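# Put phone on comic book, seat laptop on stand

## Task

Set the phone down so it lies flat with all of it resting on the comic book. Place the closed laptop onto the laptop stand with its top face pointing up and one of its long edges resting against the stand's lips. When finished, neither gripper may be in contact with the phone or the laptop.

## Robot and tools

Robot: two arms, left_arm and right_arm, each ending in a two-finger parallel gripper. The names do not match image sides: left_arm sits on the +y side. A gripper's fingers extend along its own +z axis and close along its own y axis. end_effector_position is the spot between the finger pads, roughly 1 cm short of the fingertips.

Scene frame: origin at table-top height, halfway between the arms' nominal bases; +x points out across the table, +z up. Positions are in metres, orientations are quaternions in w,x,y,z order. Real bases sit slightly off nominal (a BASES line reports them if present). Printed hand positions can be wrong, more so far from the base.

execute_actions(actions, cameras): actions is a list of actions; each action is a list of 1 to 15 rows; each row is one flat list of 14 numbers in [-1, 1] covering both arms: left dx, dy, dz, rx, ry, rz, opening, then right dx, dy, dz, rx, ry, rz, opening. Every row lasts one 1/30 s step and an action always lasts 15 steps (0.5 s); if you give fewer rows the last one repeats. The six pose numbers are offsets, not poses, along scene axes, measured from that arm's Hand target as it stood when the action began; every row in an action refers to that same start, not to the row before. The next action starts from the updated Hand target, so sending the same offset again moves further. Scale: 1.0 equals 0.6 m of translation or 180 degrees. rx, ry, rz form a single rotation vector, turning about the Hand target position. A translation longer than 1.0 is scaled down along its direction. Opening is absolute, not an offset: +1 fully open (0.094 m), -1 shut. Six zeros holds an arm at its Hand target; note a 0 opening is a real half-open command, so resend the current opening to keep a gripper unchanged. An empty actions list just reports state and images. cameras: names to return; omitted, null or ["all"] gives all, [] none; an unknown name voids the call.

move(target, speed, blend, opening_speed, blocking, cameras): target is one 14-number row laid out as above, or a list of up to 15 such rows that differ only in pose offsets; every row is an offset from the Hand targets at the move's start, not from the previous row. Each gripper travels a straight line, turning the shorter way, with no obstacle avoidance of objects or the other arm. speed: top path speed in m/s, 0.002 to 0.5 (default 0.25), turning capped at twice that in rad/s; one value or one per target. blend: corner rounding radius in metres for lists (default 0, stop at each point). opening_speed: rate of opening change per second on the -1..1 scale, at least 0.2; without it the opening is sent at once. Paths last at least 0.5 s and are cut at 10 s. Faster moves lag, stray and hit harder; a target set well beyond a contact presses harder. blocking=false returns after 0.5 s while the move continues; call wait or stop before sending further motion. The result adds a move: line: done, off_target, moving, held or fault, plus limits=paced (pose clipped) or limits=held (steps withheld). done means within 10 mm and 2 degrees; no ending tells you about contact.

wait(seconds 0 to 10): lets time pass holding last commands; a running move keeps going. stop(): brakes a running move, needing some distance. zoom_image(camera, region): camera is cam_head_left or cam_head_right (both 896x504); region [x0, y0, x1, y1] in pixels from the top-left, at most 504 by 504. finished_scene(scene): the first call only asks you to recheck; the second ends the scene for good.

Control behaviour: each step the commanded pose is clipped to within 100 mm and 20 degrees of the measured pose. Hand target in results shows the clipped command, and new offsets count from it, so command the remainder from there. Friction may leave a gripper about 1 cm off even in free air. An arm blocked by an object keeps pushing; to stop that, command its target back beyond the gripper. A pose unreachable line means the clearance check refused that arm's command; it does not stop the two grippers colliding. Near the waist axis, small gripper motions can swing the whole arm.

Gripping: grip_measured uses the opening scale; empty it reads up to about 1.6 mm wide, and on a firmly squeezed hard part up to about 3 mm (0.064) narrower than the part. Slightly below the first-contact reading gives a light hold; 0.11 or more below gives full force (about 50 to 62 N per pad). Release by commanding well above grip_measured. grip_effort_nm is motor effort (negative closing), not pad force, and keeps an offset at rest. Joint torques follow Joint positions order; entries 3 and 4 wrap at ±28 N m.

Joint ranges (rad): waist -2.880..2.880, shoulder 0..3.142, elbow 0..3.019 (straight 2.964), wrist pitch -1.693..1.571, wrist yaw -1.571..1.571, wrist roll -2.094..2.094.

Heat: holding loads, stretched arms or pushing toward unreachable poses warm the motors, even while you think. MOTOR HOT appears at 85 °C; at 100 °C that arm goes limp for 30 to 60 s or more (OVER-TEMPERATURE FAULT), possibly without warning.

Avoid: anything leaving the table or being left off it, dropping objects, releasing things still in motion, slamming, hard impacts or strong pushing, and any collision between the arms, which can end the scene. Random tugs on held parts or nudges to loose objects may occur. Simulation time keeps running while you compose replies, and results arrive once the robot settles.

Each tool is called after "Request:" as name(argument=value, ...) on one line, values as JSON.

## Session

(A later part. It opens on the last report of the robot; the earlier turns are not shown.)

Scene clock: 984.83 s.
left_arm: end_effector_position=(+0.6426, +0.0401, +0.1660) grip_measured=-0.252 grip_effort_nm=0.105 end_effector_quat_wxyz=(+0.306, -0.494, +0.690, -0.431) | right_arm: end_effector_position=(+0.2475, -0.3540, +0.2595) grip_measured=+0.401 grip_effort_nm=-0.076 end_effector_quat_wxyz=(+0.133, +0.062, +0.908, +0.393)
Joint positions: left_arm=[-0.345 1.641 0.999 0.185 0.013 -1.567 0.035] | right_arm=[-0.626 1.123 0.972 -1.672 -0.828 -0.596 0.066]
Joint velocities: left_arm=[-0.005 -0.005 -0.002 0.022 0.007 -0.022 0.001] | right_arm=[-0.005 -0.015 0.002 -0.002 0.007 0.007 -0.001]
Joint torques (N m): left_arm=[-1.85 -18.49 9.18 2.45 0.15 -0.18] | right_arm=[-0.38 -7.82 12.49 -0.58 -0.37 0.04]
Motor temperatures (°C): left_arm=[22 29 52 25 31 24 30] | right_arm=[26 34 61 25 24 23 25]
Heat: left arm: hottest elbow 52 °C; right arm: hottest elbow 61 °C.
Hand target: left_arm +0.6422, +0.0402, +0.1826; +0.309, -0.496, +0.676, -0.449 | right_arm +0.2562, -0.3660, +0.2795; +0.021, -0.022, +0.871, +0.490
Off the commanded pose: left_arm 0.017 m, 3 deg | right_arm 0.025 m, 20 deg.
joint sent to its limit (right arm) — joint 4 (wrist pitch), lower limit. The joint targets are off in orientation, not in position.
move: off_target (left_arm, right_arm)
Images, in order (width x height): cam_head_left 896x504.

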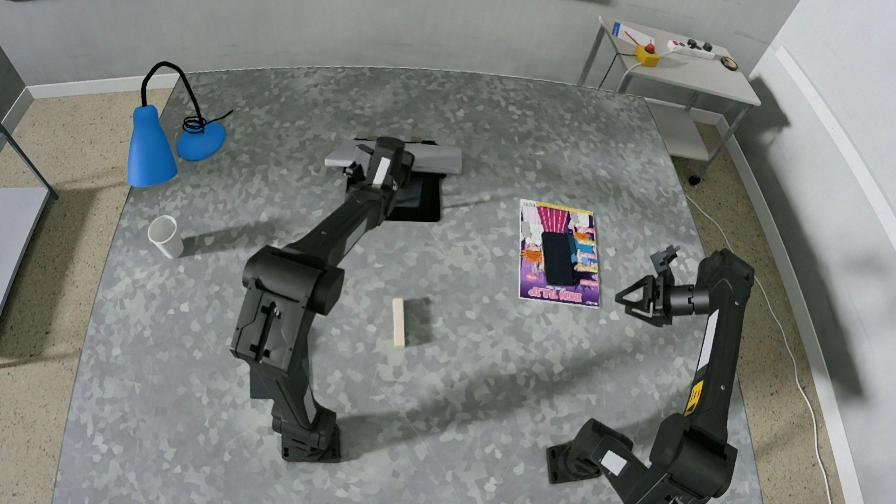

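Request:
move(target=[-0.17,0.058,0.07,0,0,0,-0.2,0,0,0,0,0,0,0.4], speed=0.06, cameras=["cam_head_left"])

Request:
zoom_image(camera="cam_head_left", region=[270, 90, 490, 234])

Scene clock: 991.53 s.
left_arm: end_effector_position=(+0.5453, +0.0709, +0.2215) grip_measured=-0.202 grip_effort_nm=0.125 end_effector_quat_wxyz=(+0.307, -0.496, +0.678, -0.448) | right_arm: end_effector_position=(+0.2475, -0.3540, +0.2595) grip_measured=+0.401 grip_effort_nm=-0.076 end_effector_quat_wxyz=(+0.133, +0.062, +0.908, +0.393)
Joint positions: left_arm=[-0.344 1.299 0.775 0.103 0.021 -1.592 0.037] | right_arm=[-0.626 1.123 0.972 -1.672 -0.828 -0.596 0.066]
Joint velocities: left_arm=[-0.015 -0.015 -0.002 -0.002 0.037 -0.051 -0.001] | right_arm=[-0.005 -0.015 0.002 -0.012 -0.007 0.081 -0.001]
Joint torques (N m): left_arm=[-1.03 -12.28 9.28 1.57 0.07 0.09] | right_arm=[-0.38 -7.77 12.49 -0.58 -0.37 0.03]
Motor temperatures (°C): left_arm=[22 29 51 25 31 24 29] | right_arm=[26 34 61 25 24 23 25]
Heat: left arm: hottest elbow 51 °C; right arm: hottest elbow 61 °C.
Hand target: left_arm +0.5410, +0.0759, +0.2251; +0.309, -0.496, +0.676, -0.449 | right_arm +0.2562, -0.3660, +0.2795; +0.021, -0.022, +0.871, +0.490
Off the commanded pose: left_arm 0.007 m, 0 deg | right_arm 0.025 m, 20 deg.
joint sent to its limit (right arm) — joint 4 (wrist pitch), lower limit. The joint targets are off in orientation, not in position.
move: off_target (right_arm)
Images, in order (width x height): cam_head_left 896x504.

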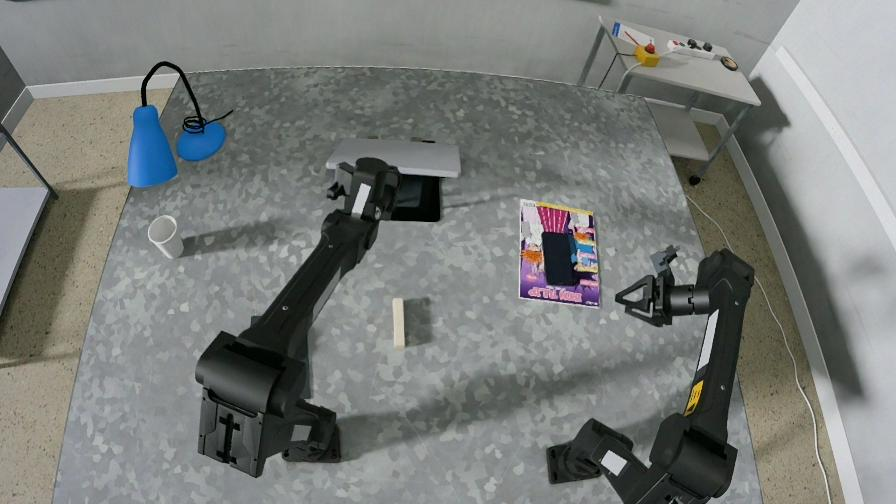

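Scaled by 2.291.

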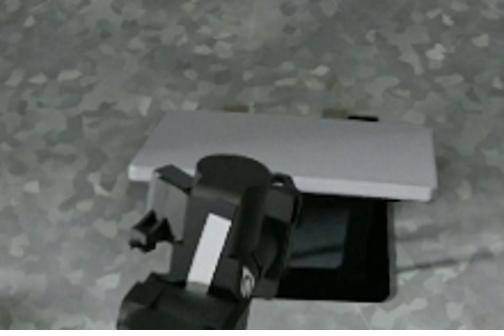

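Released. Retract further to see.

Request:
move(target=[-0.3,0.1,0.1,0,0,0,-1,0,0,0,0,0,0,0.4], speed=0.2)

Request:
zoom_image(camera="cam_head_left", region=[300, 110, 490, 234])

Request:
zoom_image(camera="cam_head_right", region=[310, 110, 500, 234])

Scene clock: 995.60 s.
left_arm: end_effector_position=(+0.3641, +0.1323, +0.2900) grip_measured=-0.987 grip_effort_nm=-0.701 end_effector_quat_wxyz=(+0.307, -0.494, +0.675, -0.455) | right_arm: end_effector_position=(+0.2475, -0.3540, +0.2595) grip_measured=+0.401 grip_effort_nm=-0.076 end_effector_quat_wxyz=(+0.133, +0.062, +0.908, +0.393)
Joint positions: left_arm=[-0.327 0.579 0.562 -0.393 0.043 -1.591 0.001] | right_arm=[-0.626 1.123 0.972 -1.672 -0.828 -0.596 0.066]
Joint velocities: left_arm=[-0.015 -0.005 0.002 -0.002 0.022 0.037 0] | right_arm=[0.005 -0.015 0.002 -0.007 -0.007 -0.007 0]
Joint torques (N m): left_arm=[-0.09 -2.96 10.99 1.5 0.09 0.21] | right_arm=[-0.32 -7.82 12.49 -0.58 -0.37 0.03]
Motor temperatures (°C): left_arm=[22 29 50 25 31 24 29] | right_arm=[26 34 61 25 24 23 25]
Heat: left arm: hottest elbow 50 °C; right arm: hottest elbow 61 °C.
Hand target: left_arm +0.3631, +0.1374, +0.2859; +0.309, -0.496, +0.676, -0.449 | right_arm +0.2562, -0.3660, +0.2795; +0.021, -0.022, +0.871, +0.490
Off the commanded pose: left_arm 0.007 m, 1 deg | right_arm 0.025 m, 20 deg.
joint sent to its limit (right arm) — joint 4 (wrist pitch), lower limit. The joint targets are off in orientation, not in position.
move: off_target (right_arm)

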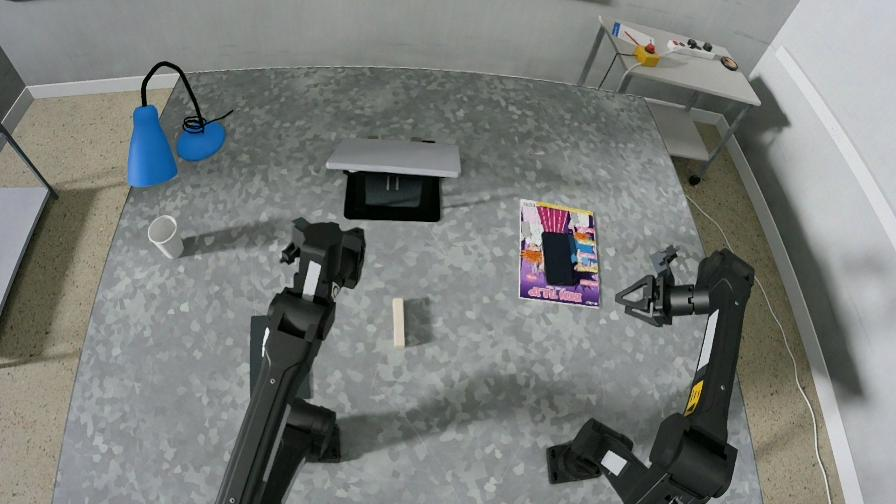

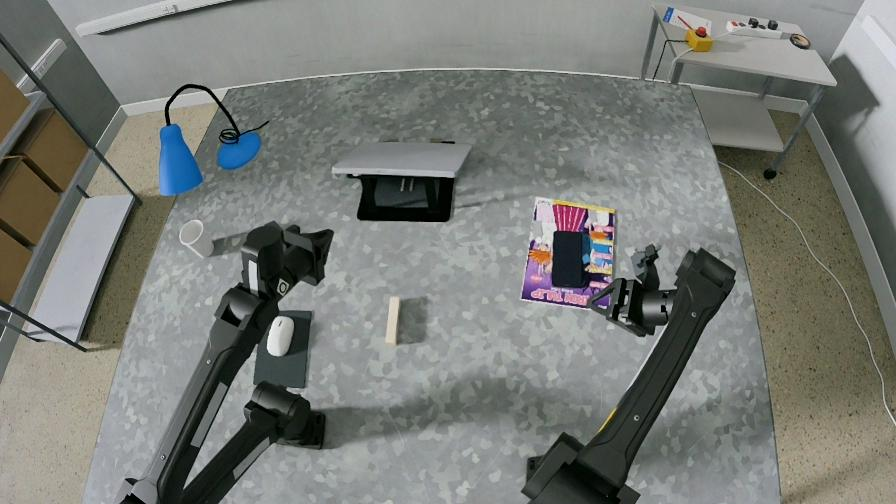

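Scaled by 2.653.

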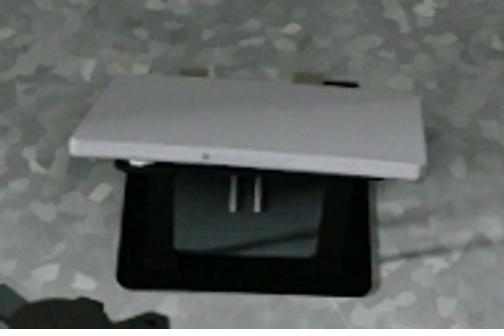

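Scaled by 2.653.

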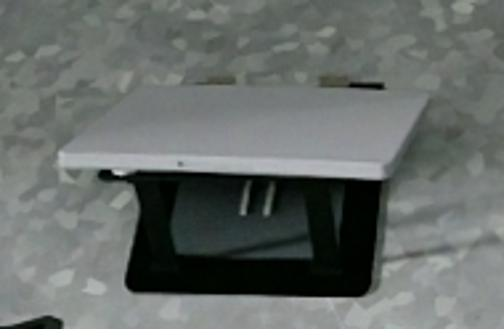

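Request:
move(target=[0.278,-0.278,-0.18,0.015,0.04,0,-1,0,0,0,0,0,0,0.4], speed=0.15, cameras=["cam_head_left"])

Request:
zoom_image(camera="cam_head_left", region=[300, 110, 490, 234])

Scene clock: 1011.53 s.
left_arm: end_effector_position=(+0.5038, -0.0093, +0.1454) grip_measured=-0.987 grip_effort_nm=-0.701 end_effector_quat_wxyz=(+0.268, -0.523, +0.720, -0.369) | right_arm: end_effector_position=(+0.2475, -0.3540, +0.2595) grip_measured=+0.401 grip_effort_nm=-0.081 end_effector_quat_wxyz=(+0.133, +0.062, +0.908, +0.393)
Joint positions: left_arm=[-0.58 1.414 0.783 -0.006 -0.193 -1.711 0.001] | right_arm=[-0.626 1.123 0.972 -1.672 -0.828 -0.596 0.066]
Joint velocities: left_arm=[0.015 0.005 0.002 0.007 0.022 0.037 0] | right_arm=[-0.005 -0.015 -0.002 -0.012 0.037 -0.066 0]
Joint torques (N m): left_arm=[-1.85 -11.34 15.8 2.43 -0.28 -0.05] | right_arm=[-0.32 -7.82 12.46 -0.59 -0.37 0.03]
Motor temperatures (°C): left_arm=[22 28 49 24 30 24 29] | right_arm=[26 34 61 25 24 23 25]
Heat: left arm: hottest elbow 49 °C; right arm: hottest elbow 61 °C.
Hand target: left_arm +0.5264, -0.0301, +0.1764; +0.278, -0.516, +0.704, -0.401 | right_arm +0.2562, -0.3660, +0.2795; +0.021, -0.022, +0.871, +0.490
Off the commanded pose: left_arm 0.046 m, 4 deg | right_arm 0.025 m, 20 deg.
joint sent to its limit (right arm) — joint 4 (wrist pitch), lower limit. The joint targets are off in orientation, not in position.
move: off_target (left_arm, right_arm)
Images, in order (width x height): cam_head_left 896x504.

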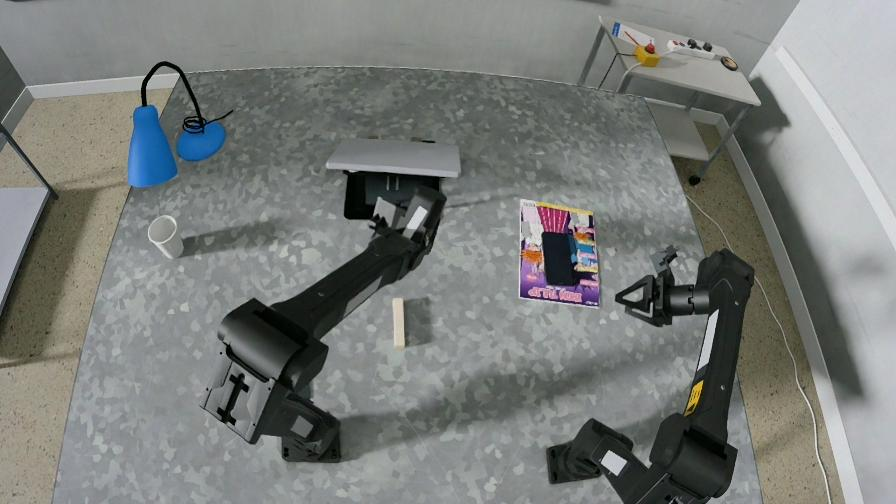

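Scaled by 2.653.

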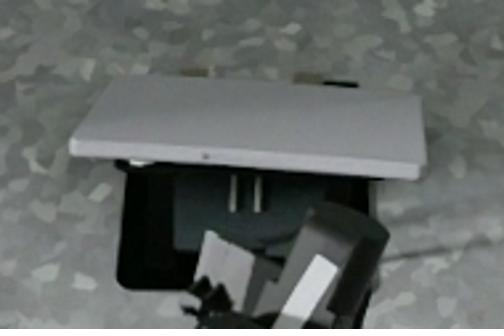

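Request:
move(target=[0.12,-0.02,0.015,0,0,0,-1,0,0,0,0,0,0,0.4], speed=0.06, cameras=["cam_head_left"])

Request:
zoom_image(camera="cam_head_left", region=[300, 110, 490, 234])

Scene clock: 1017.30 s.
left_arm: end_effector_position=(+0.5724, -0.0378, +0.1582) grip_measured=-0.987 grip_effort_nm=-0.696 end_effector_quat_wxyz=(+0.266, -0.520, +0.715, -0.384) | right_arm: end_effector_position=(+0.2475, -0.3540, +0.2595) grip_measured=+0.401 grip_effort_nm=-0.076 end_effector_quat_wxyz=(+0.133, +0.062, +0.908, +0.393)
Joint positions: left_arm=[-0.55 1.57 0.982 -0.018 -0.153 -1.699 0.001] | right_arm=[-0.626 1.123 0.972 -1.672 -0.828 -0.596 0.066]
Joint velocities: left_arm=[-0.005 -0.005 0.007 -0.002 0.081 0.066 0] | right_arm=[0.005 0.015 -0.002 -0.022 -0.007 0.095 -0.001]
Joint torques (N m): left_arm=[-0.5 -13.86 16.17 1.37 -0.04 0.17] | right_arm=[-0.44 -7.77 12.48 -0.58 -0.37 0.04]
Motor temperatures (°C): left_arm=[22 28 49 24 30 24 29] | right_arm=[26 34 61 25 24 23 25]
Heat: left arm: hottest elbow 49 °C; right arm: hottest elbow 61 °C.
Hand target: left_arm +0.5983, -0.0434, +0.1849; +0.278, -0.516, +0.704, -0.401 | right_arm +0.2562, -0.3660, +0.2795; +0.021, -0.022, +0.871, +0.490
Off the commanded pose: left_arm 0.038 m, 3 deg | right_arm 0.025 m, 20 deg.
joint sent to its limit (right arm) — joint 4 (wrist pitch), lower limit. The joint targets are off in orientation, not in position.
move: off_target (left_arm, right_arm)
Images, in order (width x height): cam_head_left 896x504.

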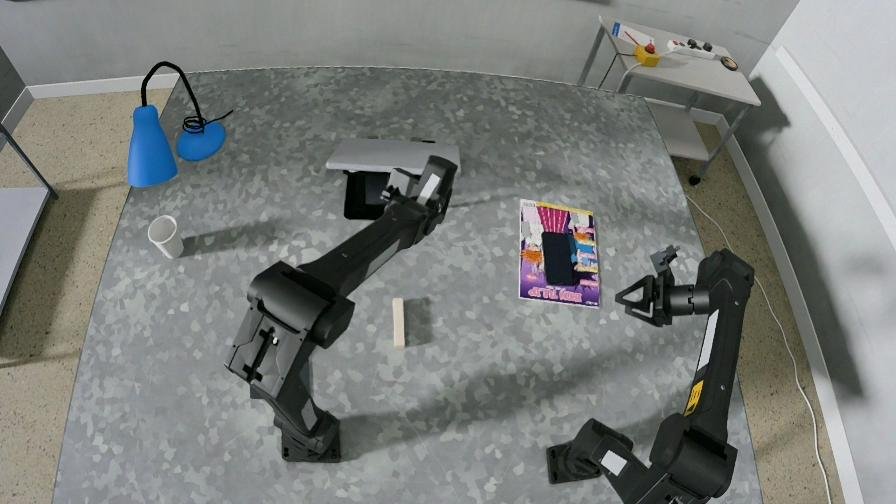

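Scaled by 2.653.

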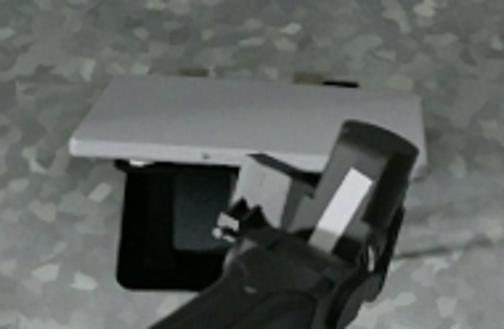

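Request:
move(target=[0.05,0.0,-0.03,0,0,0,-1,0,0,0,0,0,0,0.4], speed=0.04, cameras=["cam_head_left"])

Request:
zoom_image(camera="cam_head_left", region=[300, 110, 490, 234])

Request:
execute_actions(actions=[], cameras=["cam_head_right"])

Request:
zoom_image(camera="cam_head_right", region=[310, 110, 500, 234])

Scene clock: 1021.53 s.
left_arm: end_effector_position=(+0.5976, -0.0366, +0.1355) grip_measured=-0.987 grip_effort_nm=-0.696 end_effector_quat_wxyz=(+0.260, -0.524, +0.720, -0.373) | right_arm: end_effector_position=(+0.2475, -0.3540, +0.2595) grip_measured=+0.401 grip_effort_nm=-0.076 end_effector_quat_wxyz=(+0.133, +0.062, +0.908, +0.393)
Joint positions: left_arm=[-0.522 1.656 1.036 -0.012 -0.13 -1.685 0.001] | right_arm=[-0.626 1.123 0.972 -1.672 -0.828 -0.596 0.066]
Joint velocities: left_arm=[-0.005 -0.015 0.027 -0.007 0.066 -0.066 -0.001] | right_arm=[-0.015 0.015 -0.007 -0.002 -0.081 0.037 -0.001]
Joint torques (N m): left_arm=[-0.56 -15.5 16.1 2.24 -0.06 0.11] | right_arm=[-0.38 -7.82 12.46 -0.57 -0.37 0.03]
Motor temperatures (°C): left_arm=[22 28 49 24 30 24 29] | right_arm=[26 34 61 25 24 23 25]
Heat: left arm: hottest elbow 49 °C; right arm: hottest elbow 61 °C.
Hand target: left_arm +0.6281, -0.0436, +0.1666; +0.278, -0.516, +0.704, -0.401 | right_arm +0.2562, -0.3660, +0.2795; +0.021, -0.022, +0.871, +0.490
Off the commanded pose: left_arm 0.044 m, 4 deg | right_arm 0.025 m, 20 deg.
joint sent to its limit (right arm) — joint 4 (wrist pitch), lower limit. The joint targets are off in orientation, not in position.
move: off_target (left_arm, right_arm)
Images, in order (width x height): cam_head_left 896x504.

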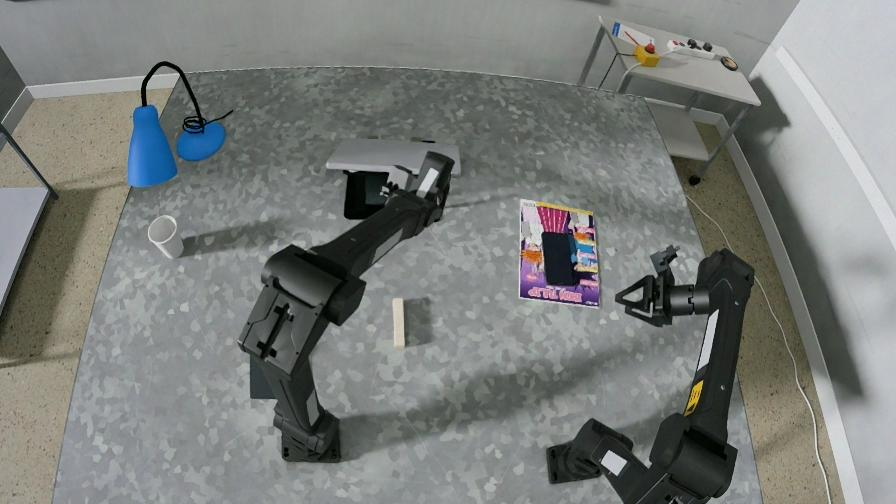

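Scaled by 2.653.

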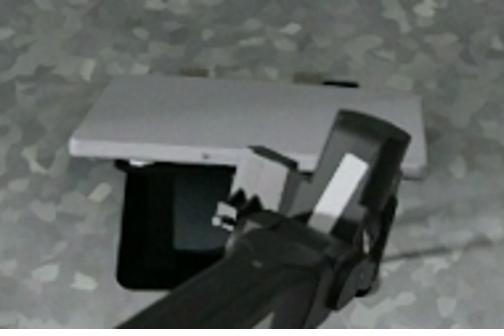

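Scene clock: 1021.53 s.
left_arm: end_effector_position=(+0.5976, -0.0366, +0.1355) grip_measured=-0.987 grip_effort_nm=-0.696 end_effector_quat_wxyz=(+0.260, -0.524, +0.720, -0.373) | right_arm: end_effector_position=(+0.2475, -0.3540, +0.2595) grip_measured=+0.401 grip_effort_nm=-0.076 end_effector_quat_wxyz=(+0.133, +0.062, +0.908, +0.393)
Joint positions: left_arm=[-0.522 1.656 1.036 -0.012 -0.13 -1.685 0.001] | right_arm=[-0.626 1.123 0.972 -1.672 -0.828 -0.596 0.066]
Joint velocities: left_arm=[-0.005 -0.015 0.027 -0.007 0.066 -0.066 -0.001] | right_arm=[-0.015 0.015 -0.007 -0.002 -0.081 0.037 -0.001]
Joint torques (N m): left_arm=[-0.56 -15.5 16.1 2.24 -0.06 0.11] | right_arm=[-0.38 -7.82 12.46 -0.57 -0.37 0.03]
Motor temperatures (°C): left_arm=[22 28 49 24 30 24 29] | right_arm=[26 34 61 25 24 23 25]
Heat: left arm: hottest elbow 49 °C; right arm: hottest elbow 61 °C.
Hand target: left_arm +0.6281, -0.0436, +0.1666; +0.278, -0.516, +0.704, -0.401 | right_arm +0.2562, -0.3660, +0.2795; +0.021, -0.022, +0.871, +0.490
Tool commands: left_gripper/opening=-1.0 right_gripper/opening=+0.4
Off the commanded pose: left_arm 0.044 m, 4 deg | right_arm 0.025 m, 20 deg.
Images, in order (width x height): cam_head_right 896x504.

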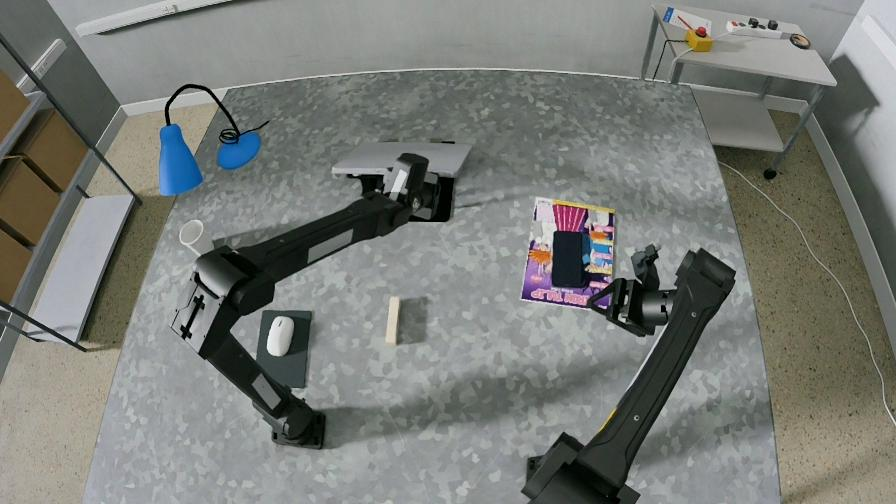

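Scaled by 2.653.

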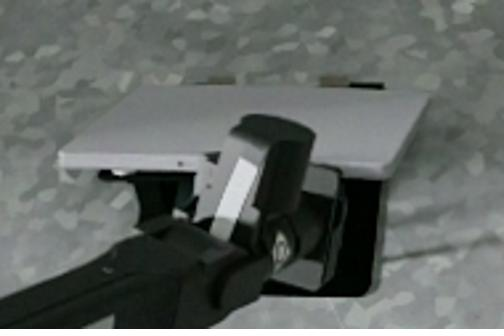

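Request:
execute_actions(actions=[])

Request:
zoom_image(camera="cam_head_left", region=[300, 110, 490, 234])

Request:
zoom_image(camera="cam_head_right", region=[310, 110, 500, 234])

Scene clock: 1034.03 s.
left_arm: end_effector_position=(+0.5982, -0.0370, +0.1365) grip_measured=-0.987 grip_effort_nm=-0.691 end_effector_quat_wxyz=(+0.261, -0.523, +0.720, -0.374) | right_arm: end_effector_position=(+0.2475, -0.3540, +0.2595) grip_measured=+0.401 grip_effort_nm=-0.076 end_effector_quat_wxyz=(+0.133, +0.062, +0.908, +0.393)
Joint positions: left_arm=[-0.522 1.656 1.038 -0.012 -0.13 -1.684 0.001] | right_arm=[-0.626 1.123 0.972 -1.672 -0.828 -0.596 0.066]
Joint velocities: left_arm=[-0.024 -0.015 -0.002 -0.002 0.051 0.007 0] | right_arm=[-0.005 0.005 -0.002 -0.007 0.022 -0.037 0]
Joint torques (N m): left_arm=[-0.62 -15.79 15.95 2.28 0.01 0.14] | right_arm=[-0.26 -7.77 12.48 -0.58 -0.37 0.03]
Motor temperatures (°C): left_arm=[22 28 50 24 30 24 29] | right_arm=[26 34 61 25 24 23 25]
Heat: left arm: hottest elbow 50 °C; right arm: hottest elbow 61 °C.
Hand target: left_arm +0.6282, -0.0436, +0.1668; +0.278, -0.516, +0.704, -0.401 | right_arm +0.2562, -0.3660, +0.2795; +0.021, -0.022, +0.871, +0.490
Tool commands: left_gripper/opening=-1.0 right_gripper/opening=+0.4
Off the commanded pose: left_arm 0.043 m, 4 deg | right_arm 0.025 m, 20 deg.

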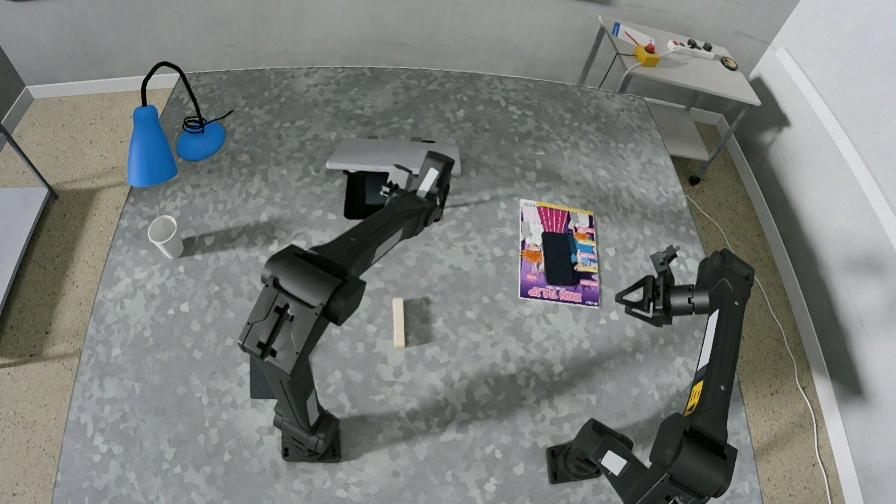

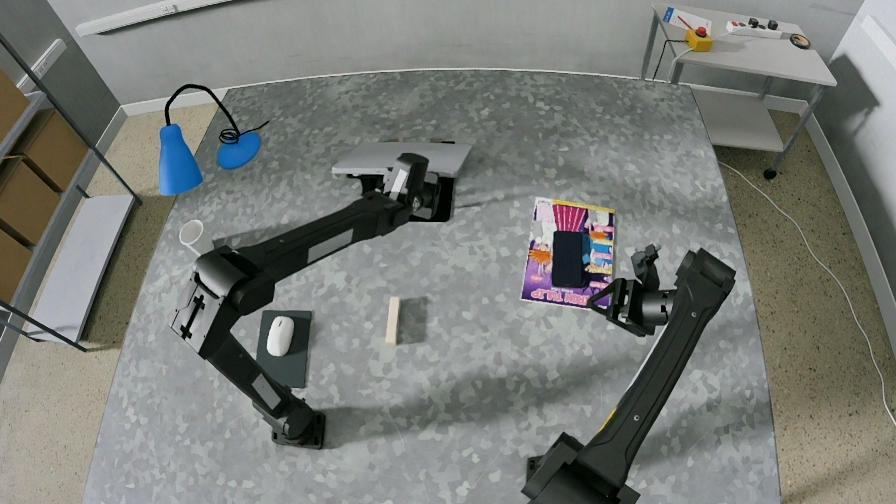

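Scaled by 2.653.

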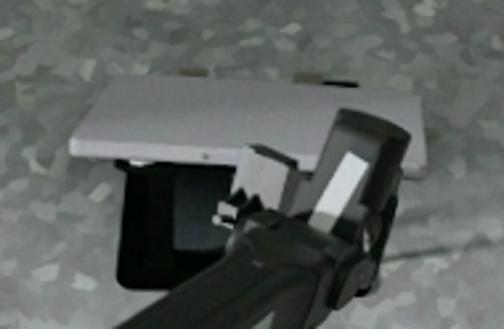

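Scaled by 2.653.

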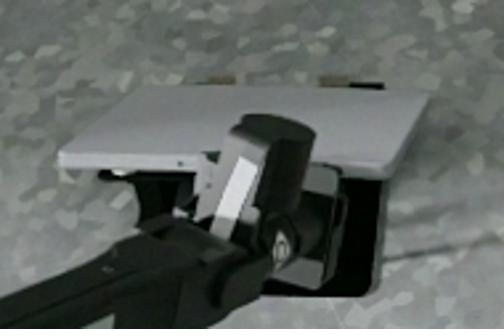

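Request:
move(target=[0.04,0,0.02,0,0,0,-1,0,0,0,0,0,0,0.4], speed=0.04, cameras=["cam_head_left","cam_head_right"])

Request:
zoom_image(camera="cam_head_left", region=[300, 110, 490, 234])

Request:
zoom_image(camera="cam_head_right", region=[310, 110, 500, 234])

Scene clock: 1038.00 s.
left_arm: end_effector_position=(+0.6089, -0.0408, +0.1323) grip_measured=-0.987 grip_effort_nm=-0.691 end_effector_quat_wxyz=(+0.252, -0.522, +0.727, -0.368) | right_arm: end_effector_position=(+0.2475, -0.3540, +0.2595) grip_measured=+0.401 grip_effort_nm=-0.071 end_effector_quat_wxyz=(+0.133, +0.062, +0.908, +0.393)
Joint positions: left_arm=[-0.514 1.688 1.081 -0.045 -0.11 -1.677 0.001] | right_arm=[-0.626 1.123 0.972 -1.672 -0.828 -0.596 0.066]
Joint velocities: left_arm=[-0.005 -0.015 0.007 0.012 -0.037 -0.037 0] | right_arm=[-0.024 -0.005 -0.002 -0.007 -0.022 -0.051 0]
Joint torques (N m): left_arm=[-0.15 -16.21 18.69 1.88 -0.09 0.18] | right_arm=[-0.32 -7.82 12.48 -0.59 -0.37 0.04]
Motor temperatures (°C): left_arm=[22 28 51 24 30 24 29] | right_arm=[26 34 61 25 24 23 25]
Heat: left arm: hottest elbow 51 °C; right arm: hottest elbow 61 °C.
Hand target: left_arm +0.6523, -0.0440, +0.1785; +0.278, -0.516, +0.704, -0.401 | right_arm +0.2562, -0.3660, +0.2795; +0.021, -0.022, +0.871, +0.490
Off the commanded pose: left_arm 0.064 m, 6 deg | right_arm 0.025 m, 20 deg.
joint sent to its limit (right arm) — joint 4 (wrist pitch), lower limit. The joint targets are off in orientation, not in position.
move: off_target (left_arm, right_arm)

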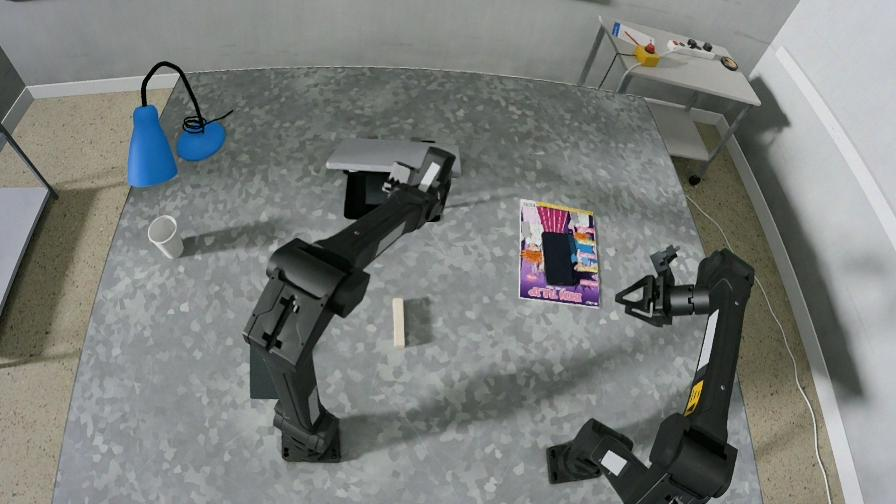

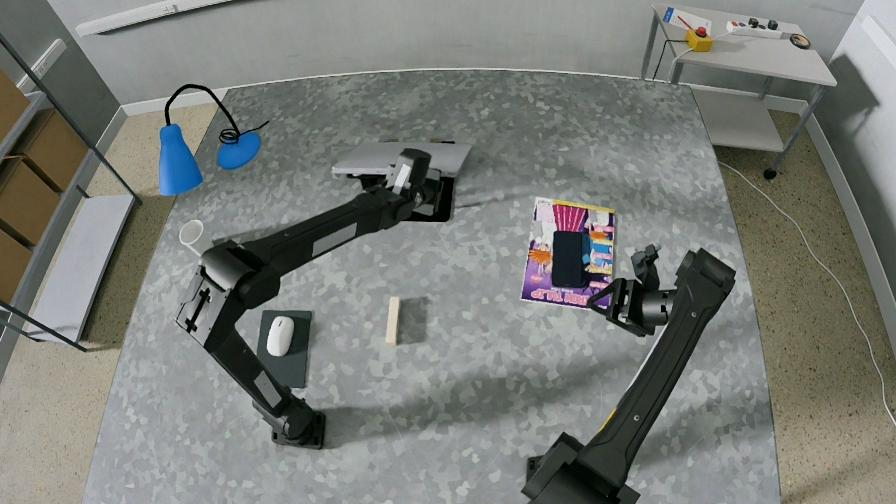

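Scaled by 2.653.

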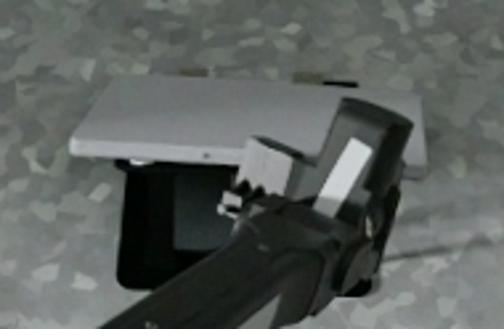

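Scaled by 2.653.

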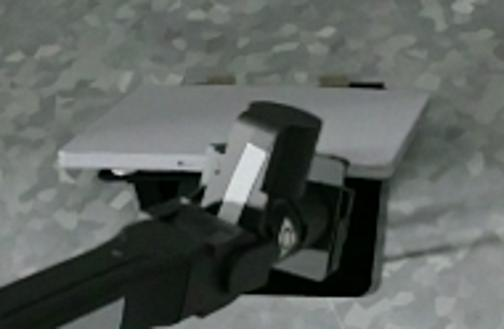

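Request:
move(target=[[-0.08,0,0.0,0,0,0,-1,0,0,0,0,0,0,0.4],[-0.08,0,0.05,0,0,0,-1,0,0,0,0,0,0,0.4]], speed=0.08, cameras=["cam_head_left","cam_head_right"])

Request:
zoom_image(camera="cam_head_left", region=[300, 110, 490, 234])

Request:
zoom_image(camera="cam_head_right", region=[310, 110, 500, 234])

Scene clock: 1043.57 s.
left_arm: end_effector_position=(+0.5945, -0.0340, +0.1727) grip_measured=-0.987 grip_effort_nm=-0.686 end_effector_quat_wxyz=(+0.267, -0.522, +0.718, -0.374) | right_arm: end_effector_position=(+0.2475, -0.3540, +0.2595) grip_measured=+0.401 grip_effort_nm=-0.076 end_effector_quat_wxyz=(+0.133, +0.062, +0.908, +0.393)
Joint positions: left_arm=[-0.524 1.591 1.063 -0.094 -0.141 -1.68 0.001] | right_arm=[-0.626 1.123 0.972 -1.672 -0.828 -0.596 0.066]
Joint velocities: left_arm=[0.015 -0.015 -0.002 -0.002 0.007 -0.037 0] | right_arm=[-0.015 0.005 -0.002 -0.002 0.007 0.066 0]
Joint torques (N m): left_arm=[-2.61 -18.49 13.68 1.73 -0.24 -0.03] | right_arm=[-0.26 -7.82 12.46 -0.59 -0.37 0.04]
Motor temperatures (°C): left_arm=[22 28 51 24 30 24 29] | right_arm=[26 34 61 25 24 23 25]
Heat: left arm: hottest elbow 51 °C; right arm: hottest elbow 61 °C.
Hand target: left_arm +0.6046, -0.0437, +0.2089; +0.278, -0.516, +0.704, -0.401 | right_arm +0.2562, -0.3660, +0.2795; +0.021, -0.022, +0.871, +0.490
Off the commanded pose: left_arm 0.038 m, 4 deg | right_arm 0.025 m, 20 deg.
joint sent to its limit (right arm) — joint 4 (wrist pitch), lower limit. The joint targets are off in orientation, not in position.
move: off_target (left_arm, right_arm)

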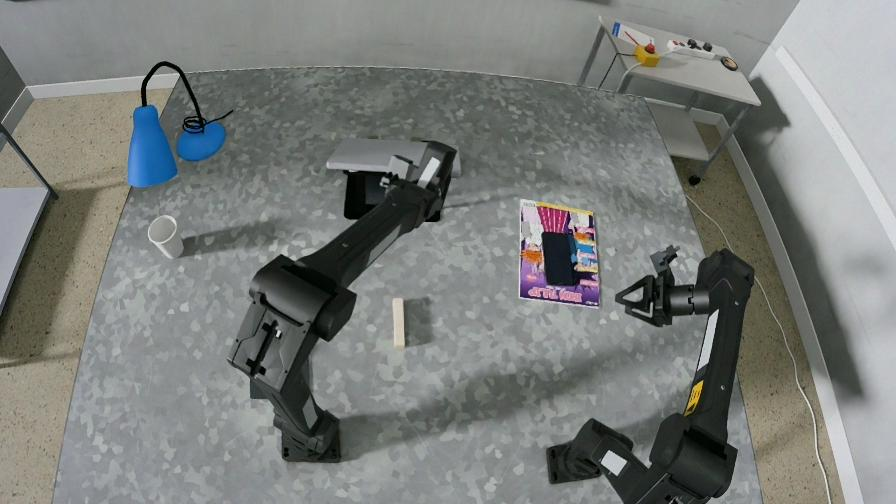

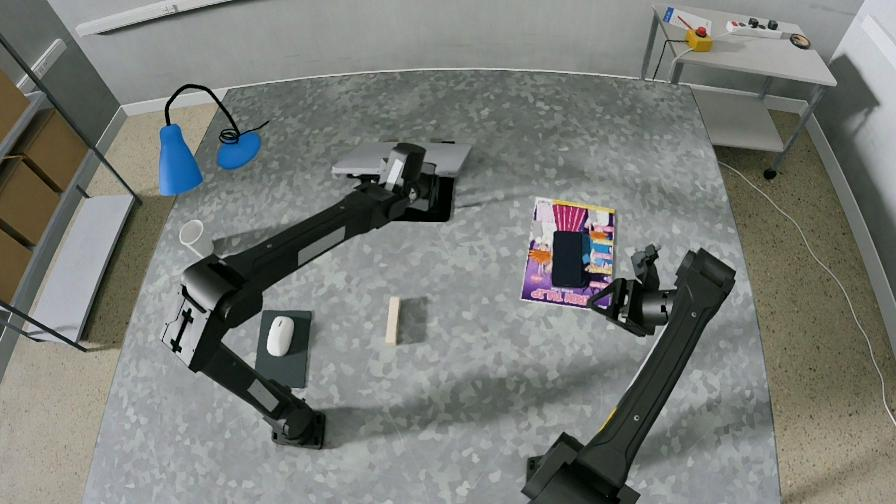

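Scaled by 2.653.

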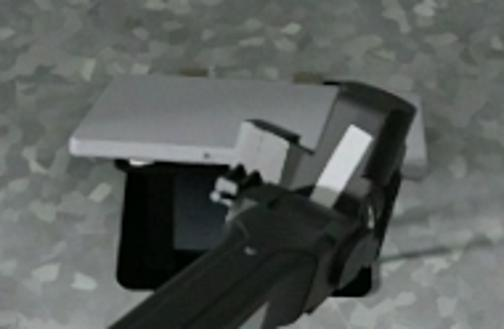

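Scaled by 2.653.

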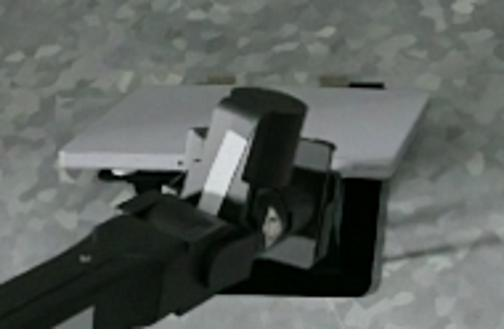

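Request:
move(target=[[-0.02,0,-0.045,0,0,0,-1,0,0,0,0,0,0,0.4],[0.07,0,-0.045,0,0,0,-1,0,0,0,0,0,0,0.4]], speed=0.05, cameras=["cam_head_left","cam_head_right"])

Request:
zoom_image(camera="cam_head_left", region=[300, 110, 490, 234])

Request:
zoom_image(camera="cam_head_right", region=[310, 110, 500, 234])

Scene clock: 1049.27 s.
left_arm: end_effector_position=(+0.6210, -0.0386, +0.1549) grip_measured=-0.987 grip_effort_nm=-0.686 end_effector_quat_wxyz=(+0.265, -0.522, +0.715, -0.383) | right_arm: end_effector_position=(+0.2475, -0.3540, +0.2595) grip_measured=+0.401 grip_effort_nm=-0.076 end_effector_quat_wxyz=(+0.133, +0.062, +0.908, +0.393)
Joint positions: left_arm=[-0.504 1.675 1.107 -0.039 -0.117 -1.676 0.001] | right_arm=[-0.626 1.123 0.972 -1.672 -0.828 -0.596 0.066]
Joint velocities: left_arm=[-0.005 -0.005 0.002 -0.002 0.007 0.037 0] | right_arm=[-0.015 -0.005 -0.017 -0.012 -0.022 0.007 0.001]
Joint torques (N m): left_arm=[-0.44 -15.5 16.01 1.47 -0.04 0.21] | right_arm=[-0.38 -7.77 12.48 -0.59 -0.37 0.03]
Motor temperatures (°C): left_arm=[22 28 50 24 30 24 29] | right_arm=[26 34 61 25 24 23 25]
Heat: left arm: hottest elbow 50 °C; right arm: hottest elbow 61 °C.
Hand target: left_arm +0.6463, -0.0439, +0.1816; +0.278, -0.516, +0.704, -0.401 | right_arm +0.2562, -0.3660, +0.2795; +0.021, -0.022, +0.871, +0.490
Off the commanded pose: left_arm 0.038 m, 3 deg | right_arm 0.025 m, 20 deg.
joint sent to its limit (right arm) — joint 4 (wrist pitch), lower limit. The joint targets are off in orientation, not in position.
move: off_target (left_arm, right_arm)

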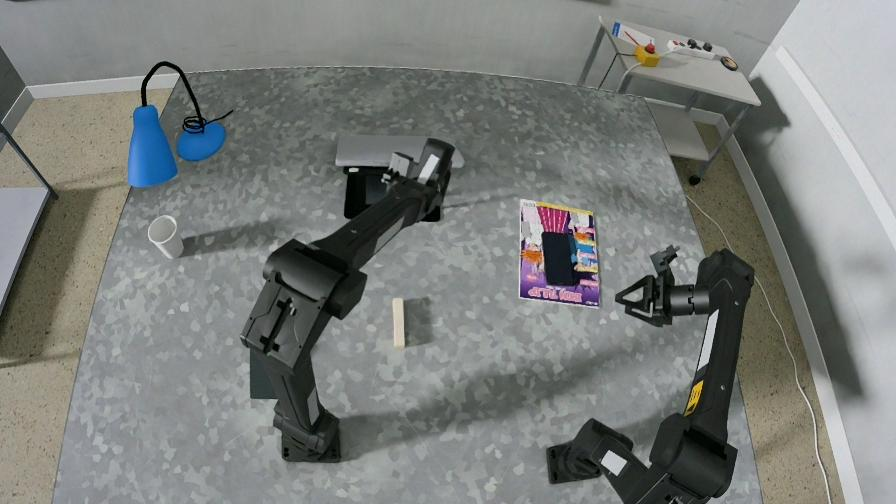

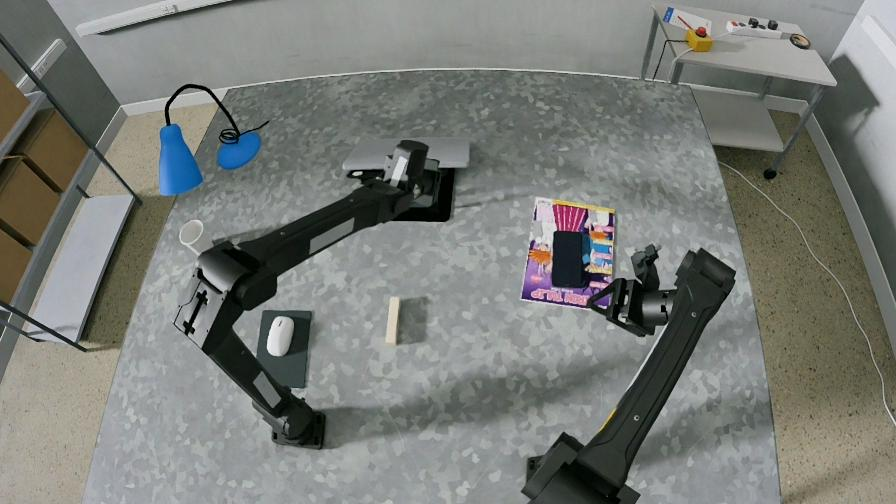

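Scaled by 2.653.

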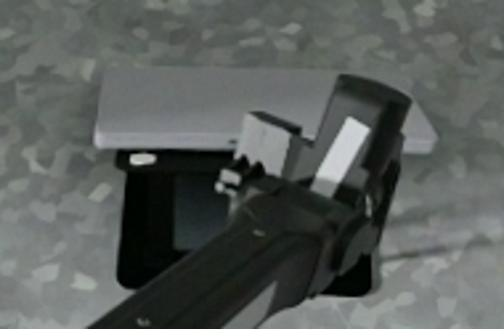

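Scaled by 2.653.

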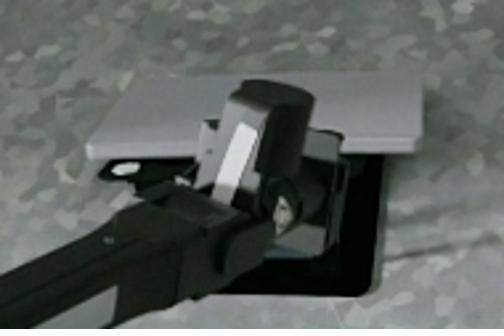

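Request:
move(target=[[-0.2,0.07,0.12,0,0,0,-1,0,0,0,0,0,0,0.4],[-0.5,0.16,0.22,0,0,0,-1,0,0,0,0,0,0,0.4]], speed=0.12, cameras=["cam_head_left","cam_head_right"])

Request:
zoom_image(camera="cam_head_left", region=[320, 120, 480, 230])

Request:
zoom_image(camera="cam_head_right", region=[320, 120, 480, 230])

Scene clock: 1062.73 s.
left_arm: end_effector_position=(+0.3547, +0.0564, +0.3196) grip_measured=-0.987 grip_effort_nm=-0.686 end_effector_quat_wxyz=(+0.283, -0.516, +0.701, -0.402) | right_arm: end_effector_position=(+0.2475, -0.3540, +0.2595) grip_measured=+0.401 grip_effort_nm=-0.076 end_effector_quat_wxyz=(+0.133, +0.062, +0.908, +0.393)
Joint positions: left_arm=[-0.679 0.732 0.769 -0.604 -0.278 -1.766 0.001] | right_arm=[-0.626 1.123 0.972 -1.672 -0.828 -0.596 0.066]
Joint velocities: left_arm=[-0.005 0.005 -0.002 -0.007 -0.022 -0.051 -0.001] | right_arm=[0.005 -0.024 -0.012 0.007 -0.022 -0.051 0]
Joint torques (N m): left_arm=[-2.26 -4.84 10.54 1.48 -0.31 0] | right_arm=[-0.38 -7.88 12.48 -0.58 -0.36 0.03]
Motor temperatures (°C): left_arm=[22 28 49 24 30 24 29] | right_arm=[26 34 61 25 24 23 25]
Heat: left arm: hottest elbow 49 °C; right arm: hottest elbow 61 °C.
Hand target: left_arm +0.3494, +0.0542, +0.3154; +0.278, -0.516, +0.704, -0.401 | right_arm +0.2562, -0.3660, +0.2795; +0.021, -0.022, +0.871, +0.490
Off the commanded pose: left_arm 0.011 m, 1 deg | right_arm 0.025 m, 20 deg.
joint sent to its limit (right arm) — joint 4 (wrist pitch), lower limit. The joint targets are off in orientation, not in position.
move: off_target (left_arm, right_arm)

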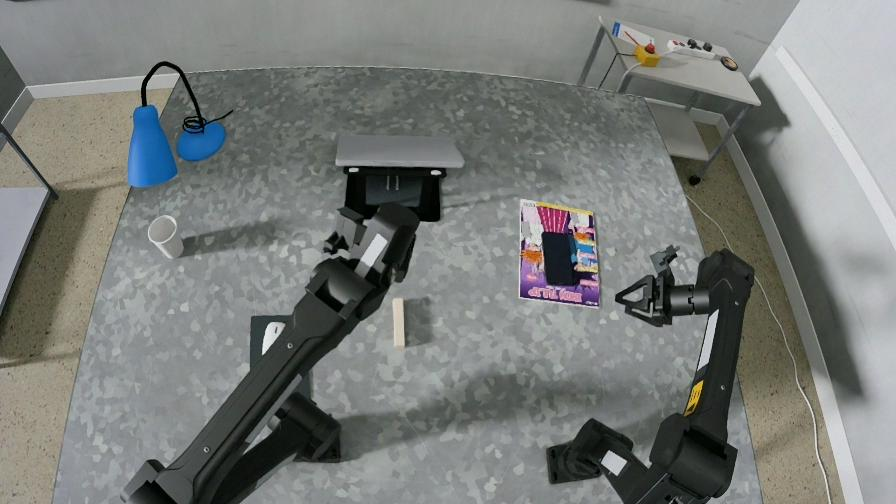

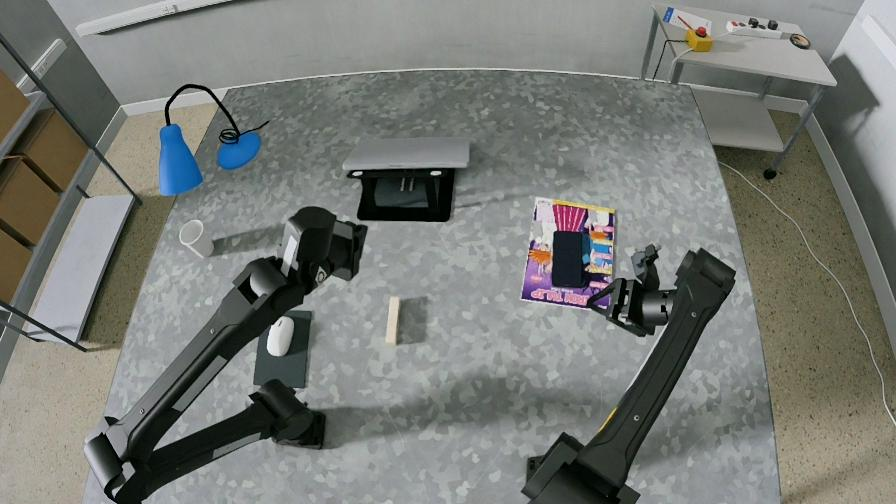

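Scaled by 3.150.

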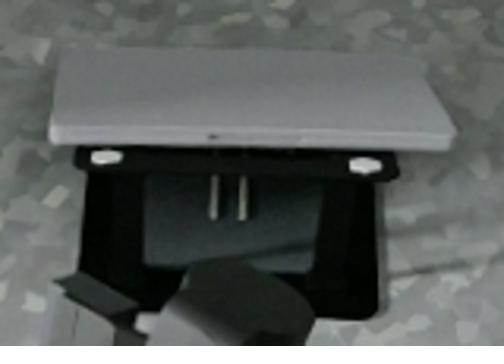

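Scaled by 3.150.

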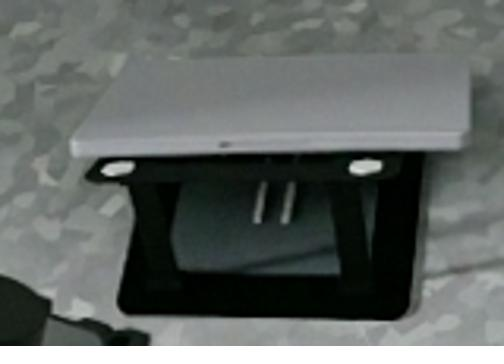

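Request:
zoom_image(camera="cam_head_left", region=[330, 125, 400, 175])

Request:
zoom_image(camera="cam_head_left", region=[400, 125, 470, 175])

Request:
zoom_image(camera="cam_head_right", region=[400, 125, 480, 185])

Request:
zoom_image(camera="cam_head_right", region=[335, 125, 415, 185])

Scaled by 7.200.

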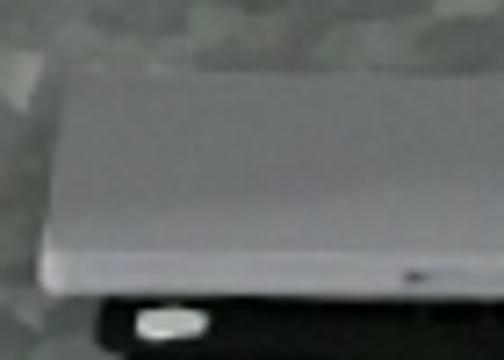

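Scaled by 7.200.

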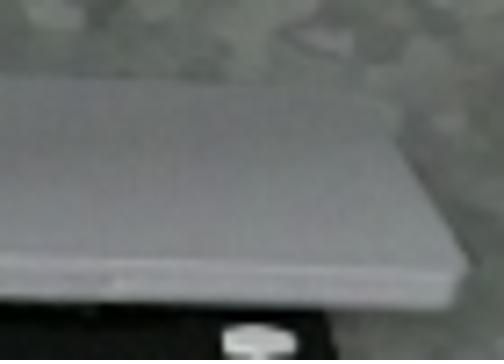

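Scaled by 6.300.

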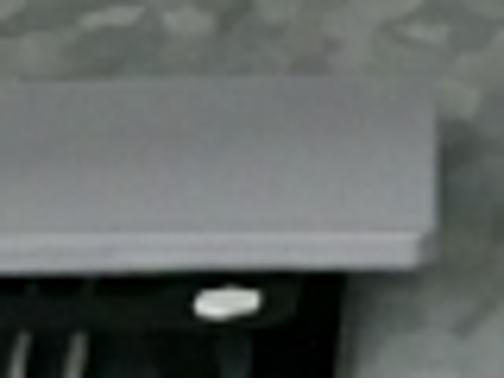

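Scaled by 6.300.

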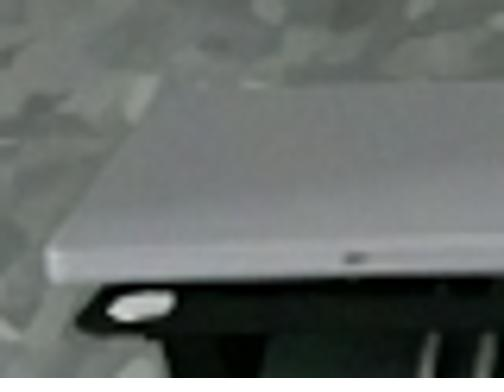

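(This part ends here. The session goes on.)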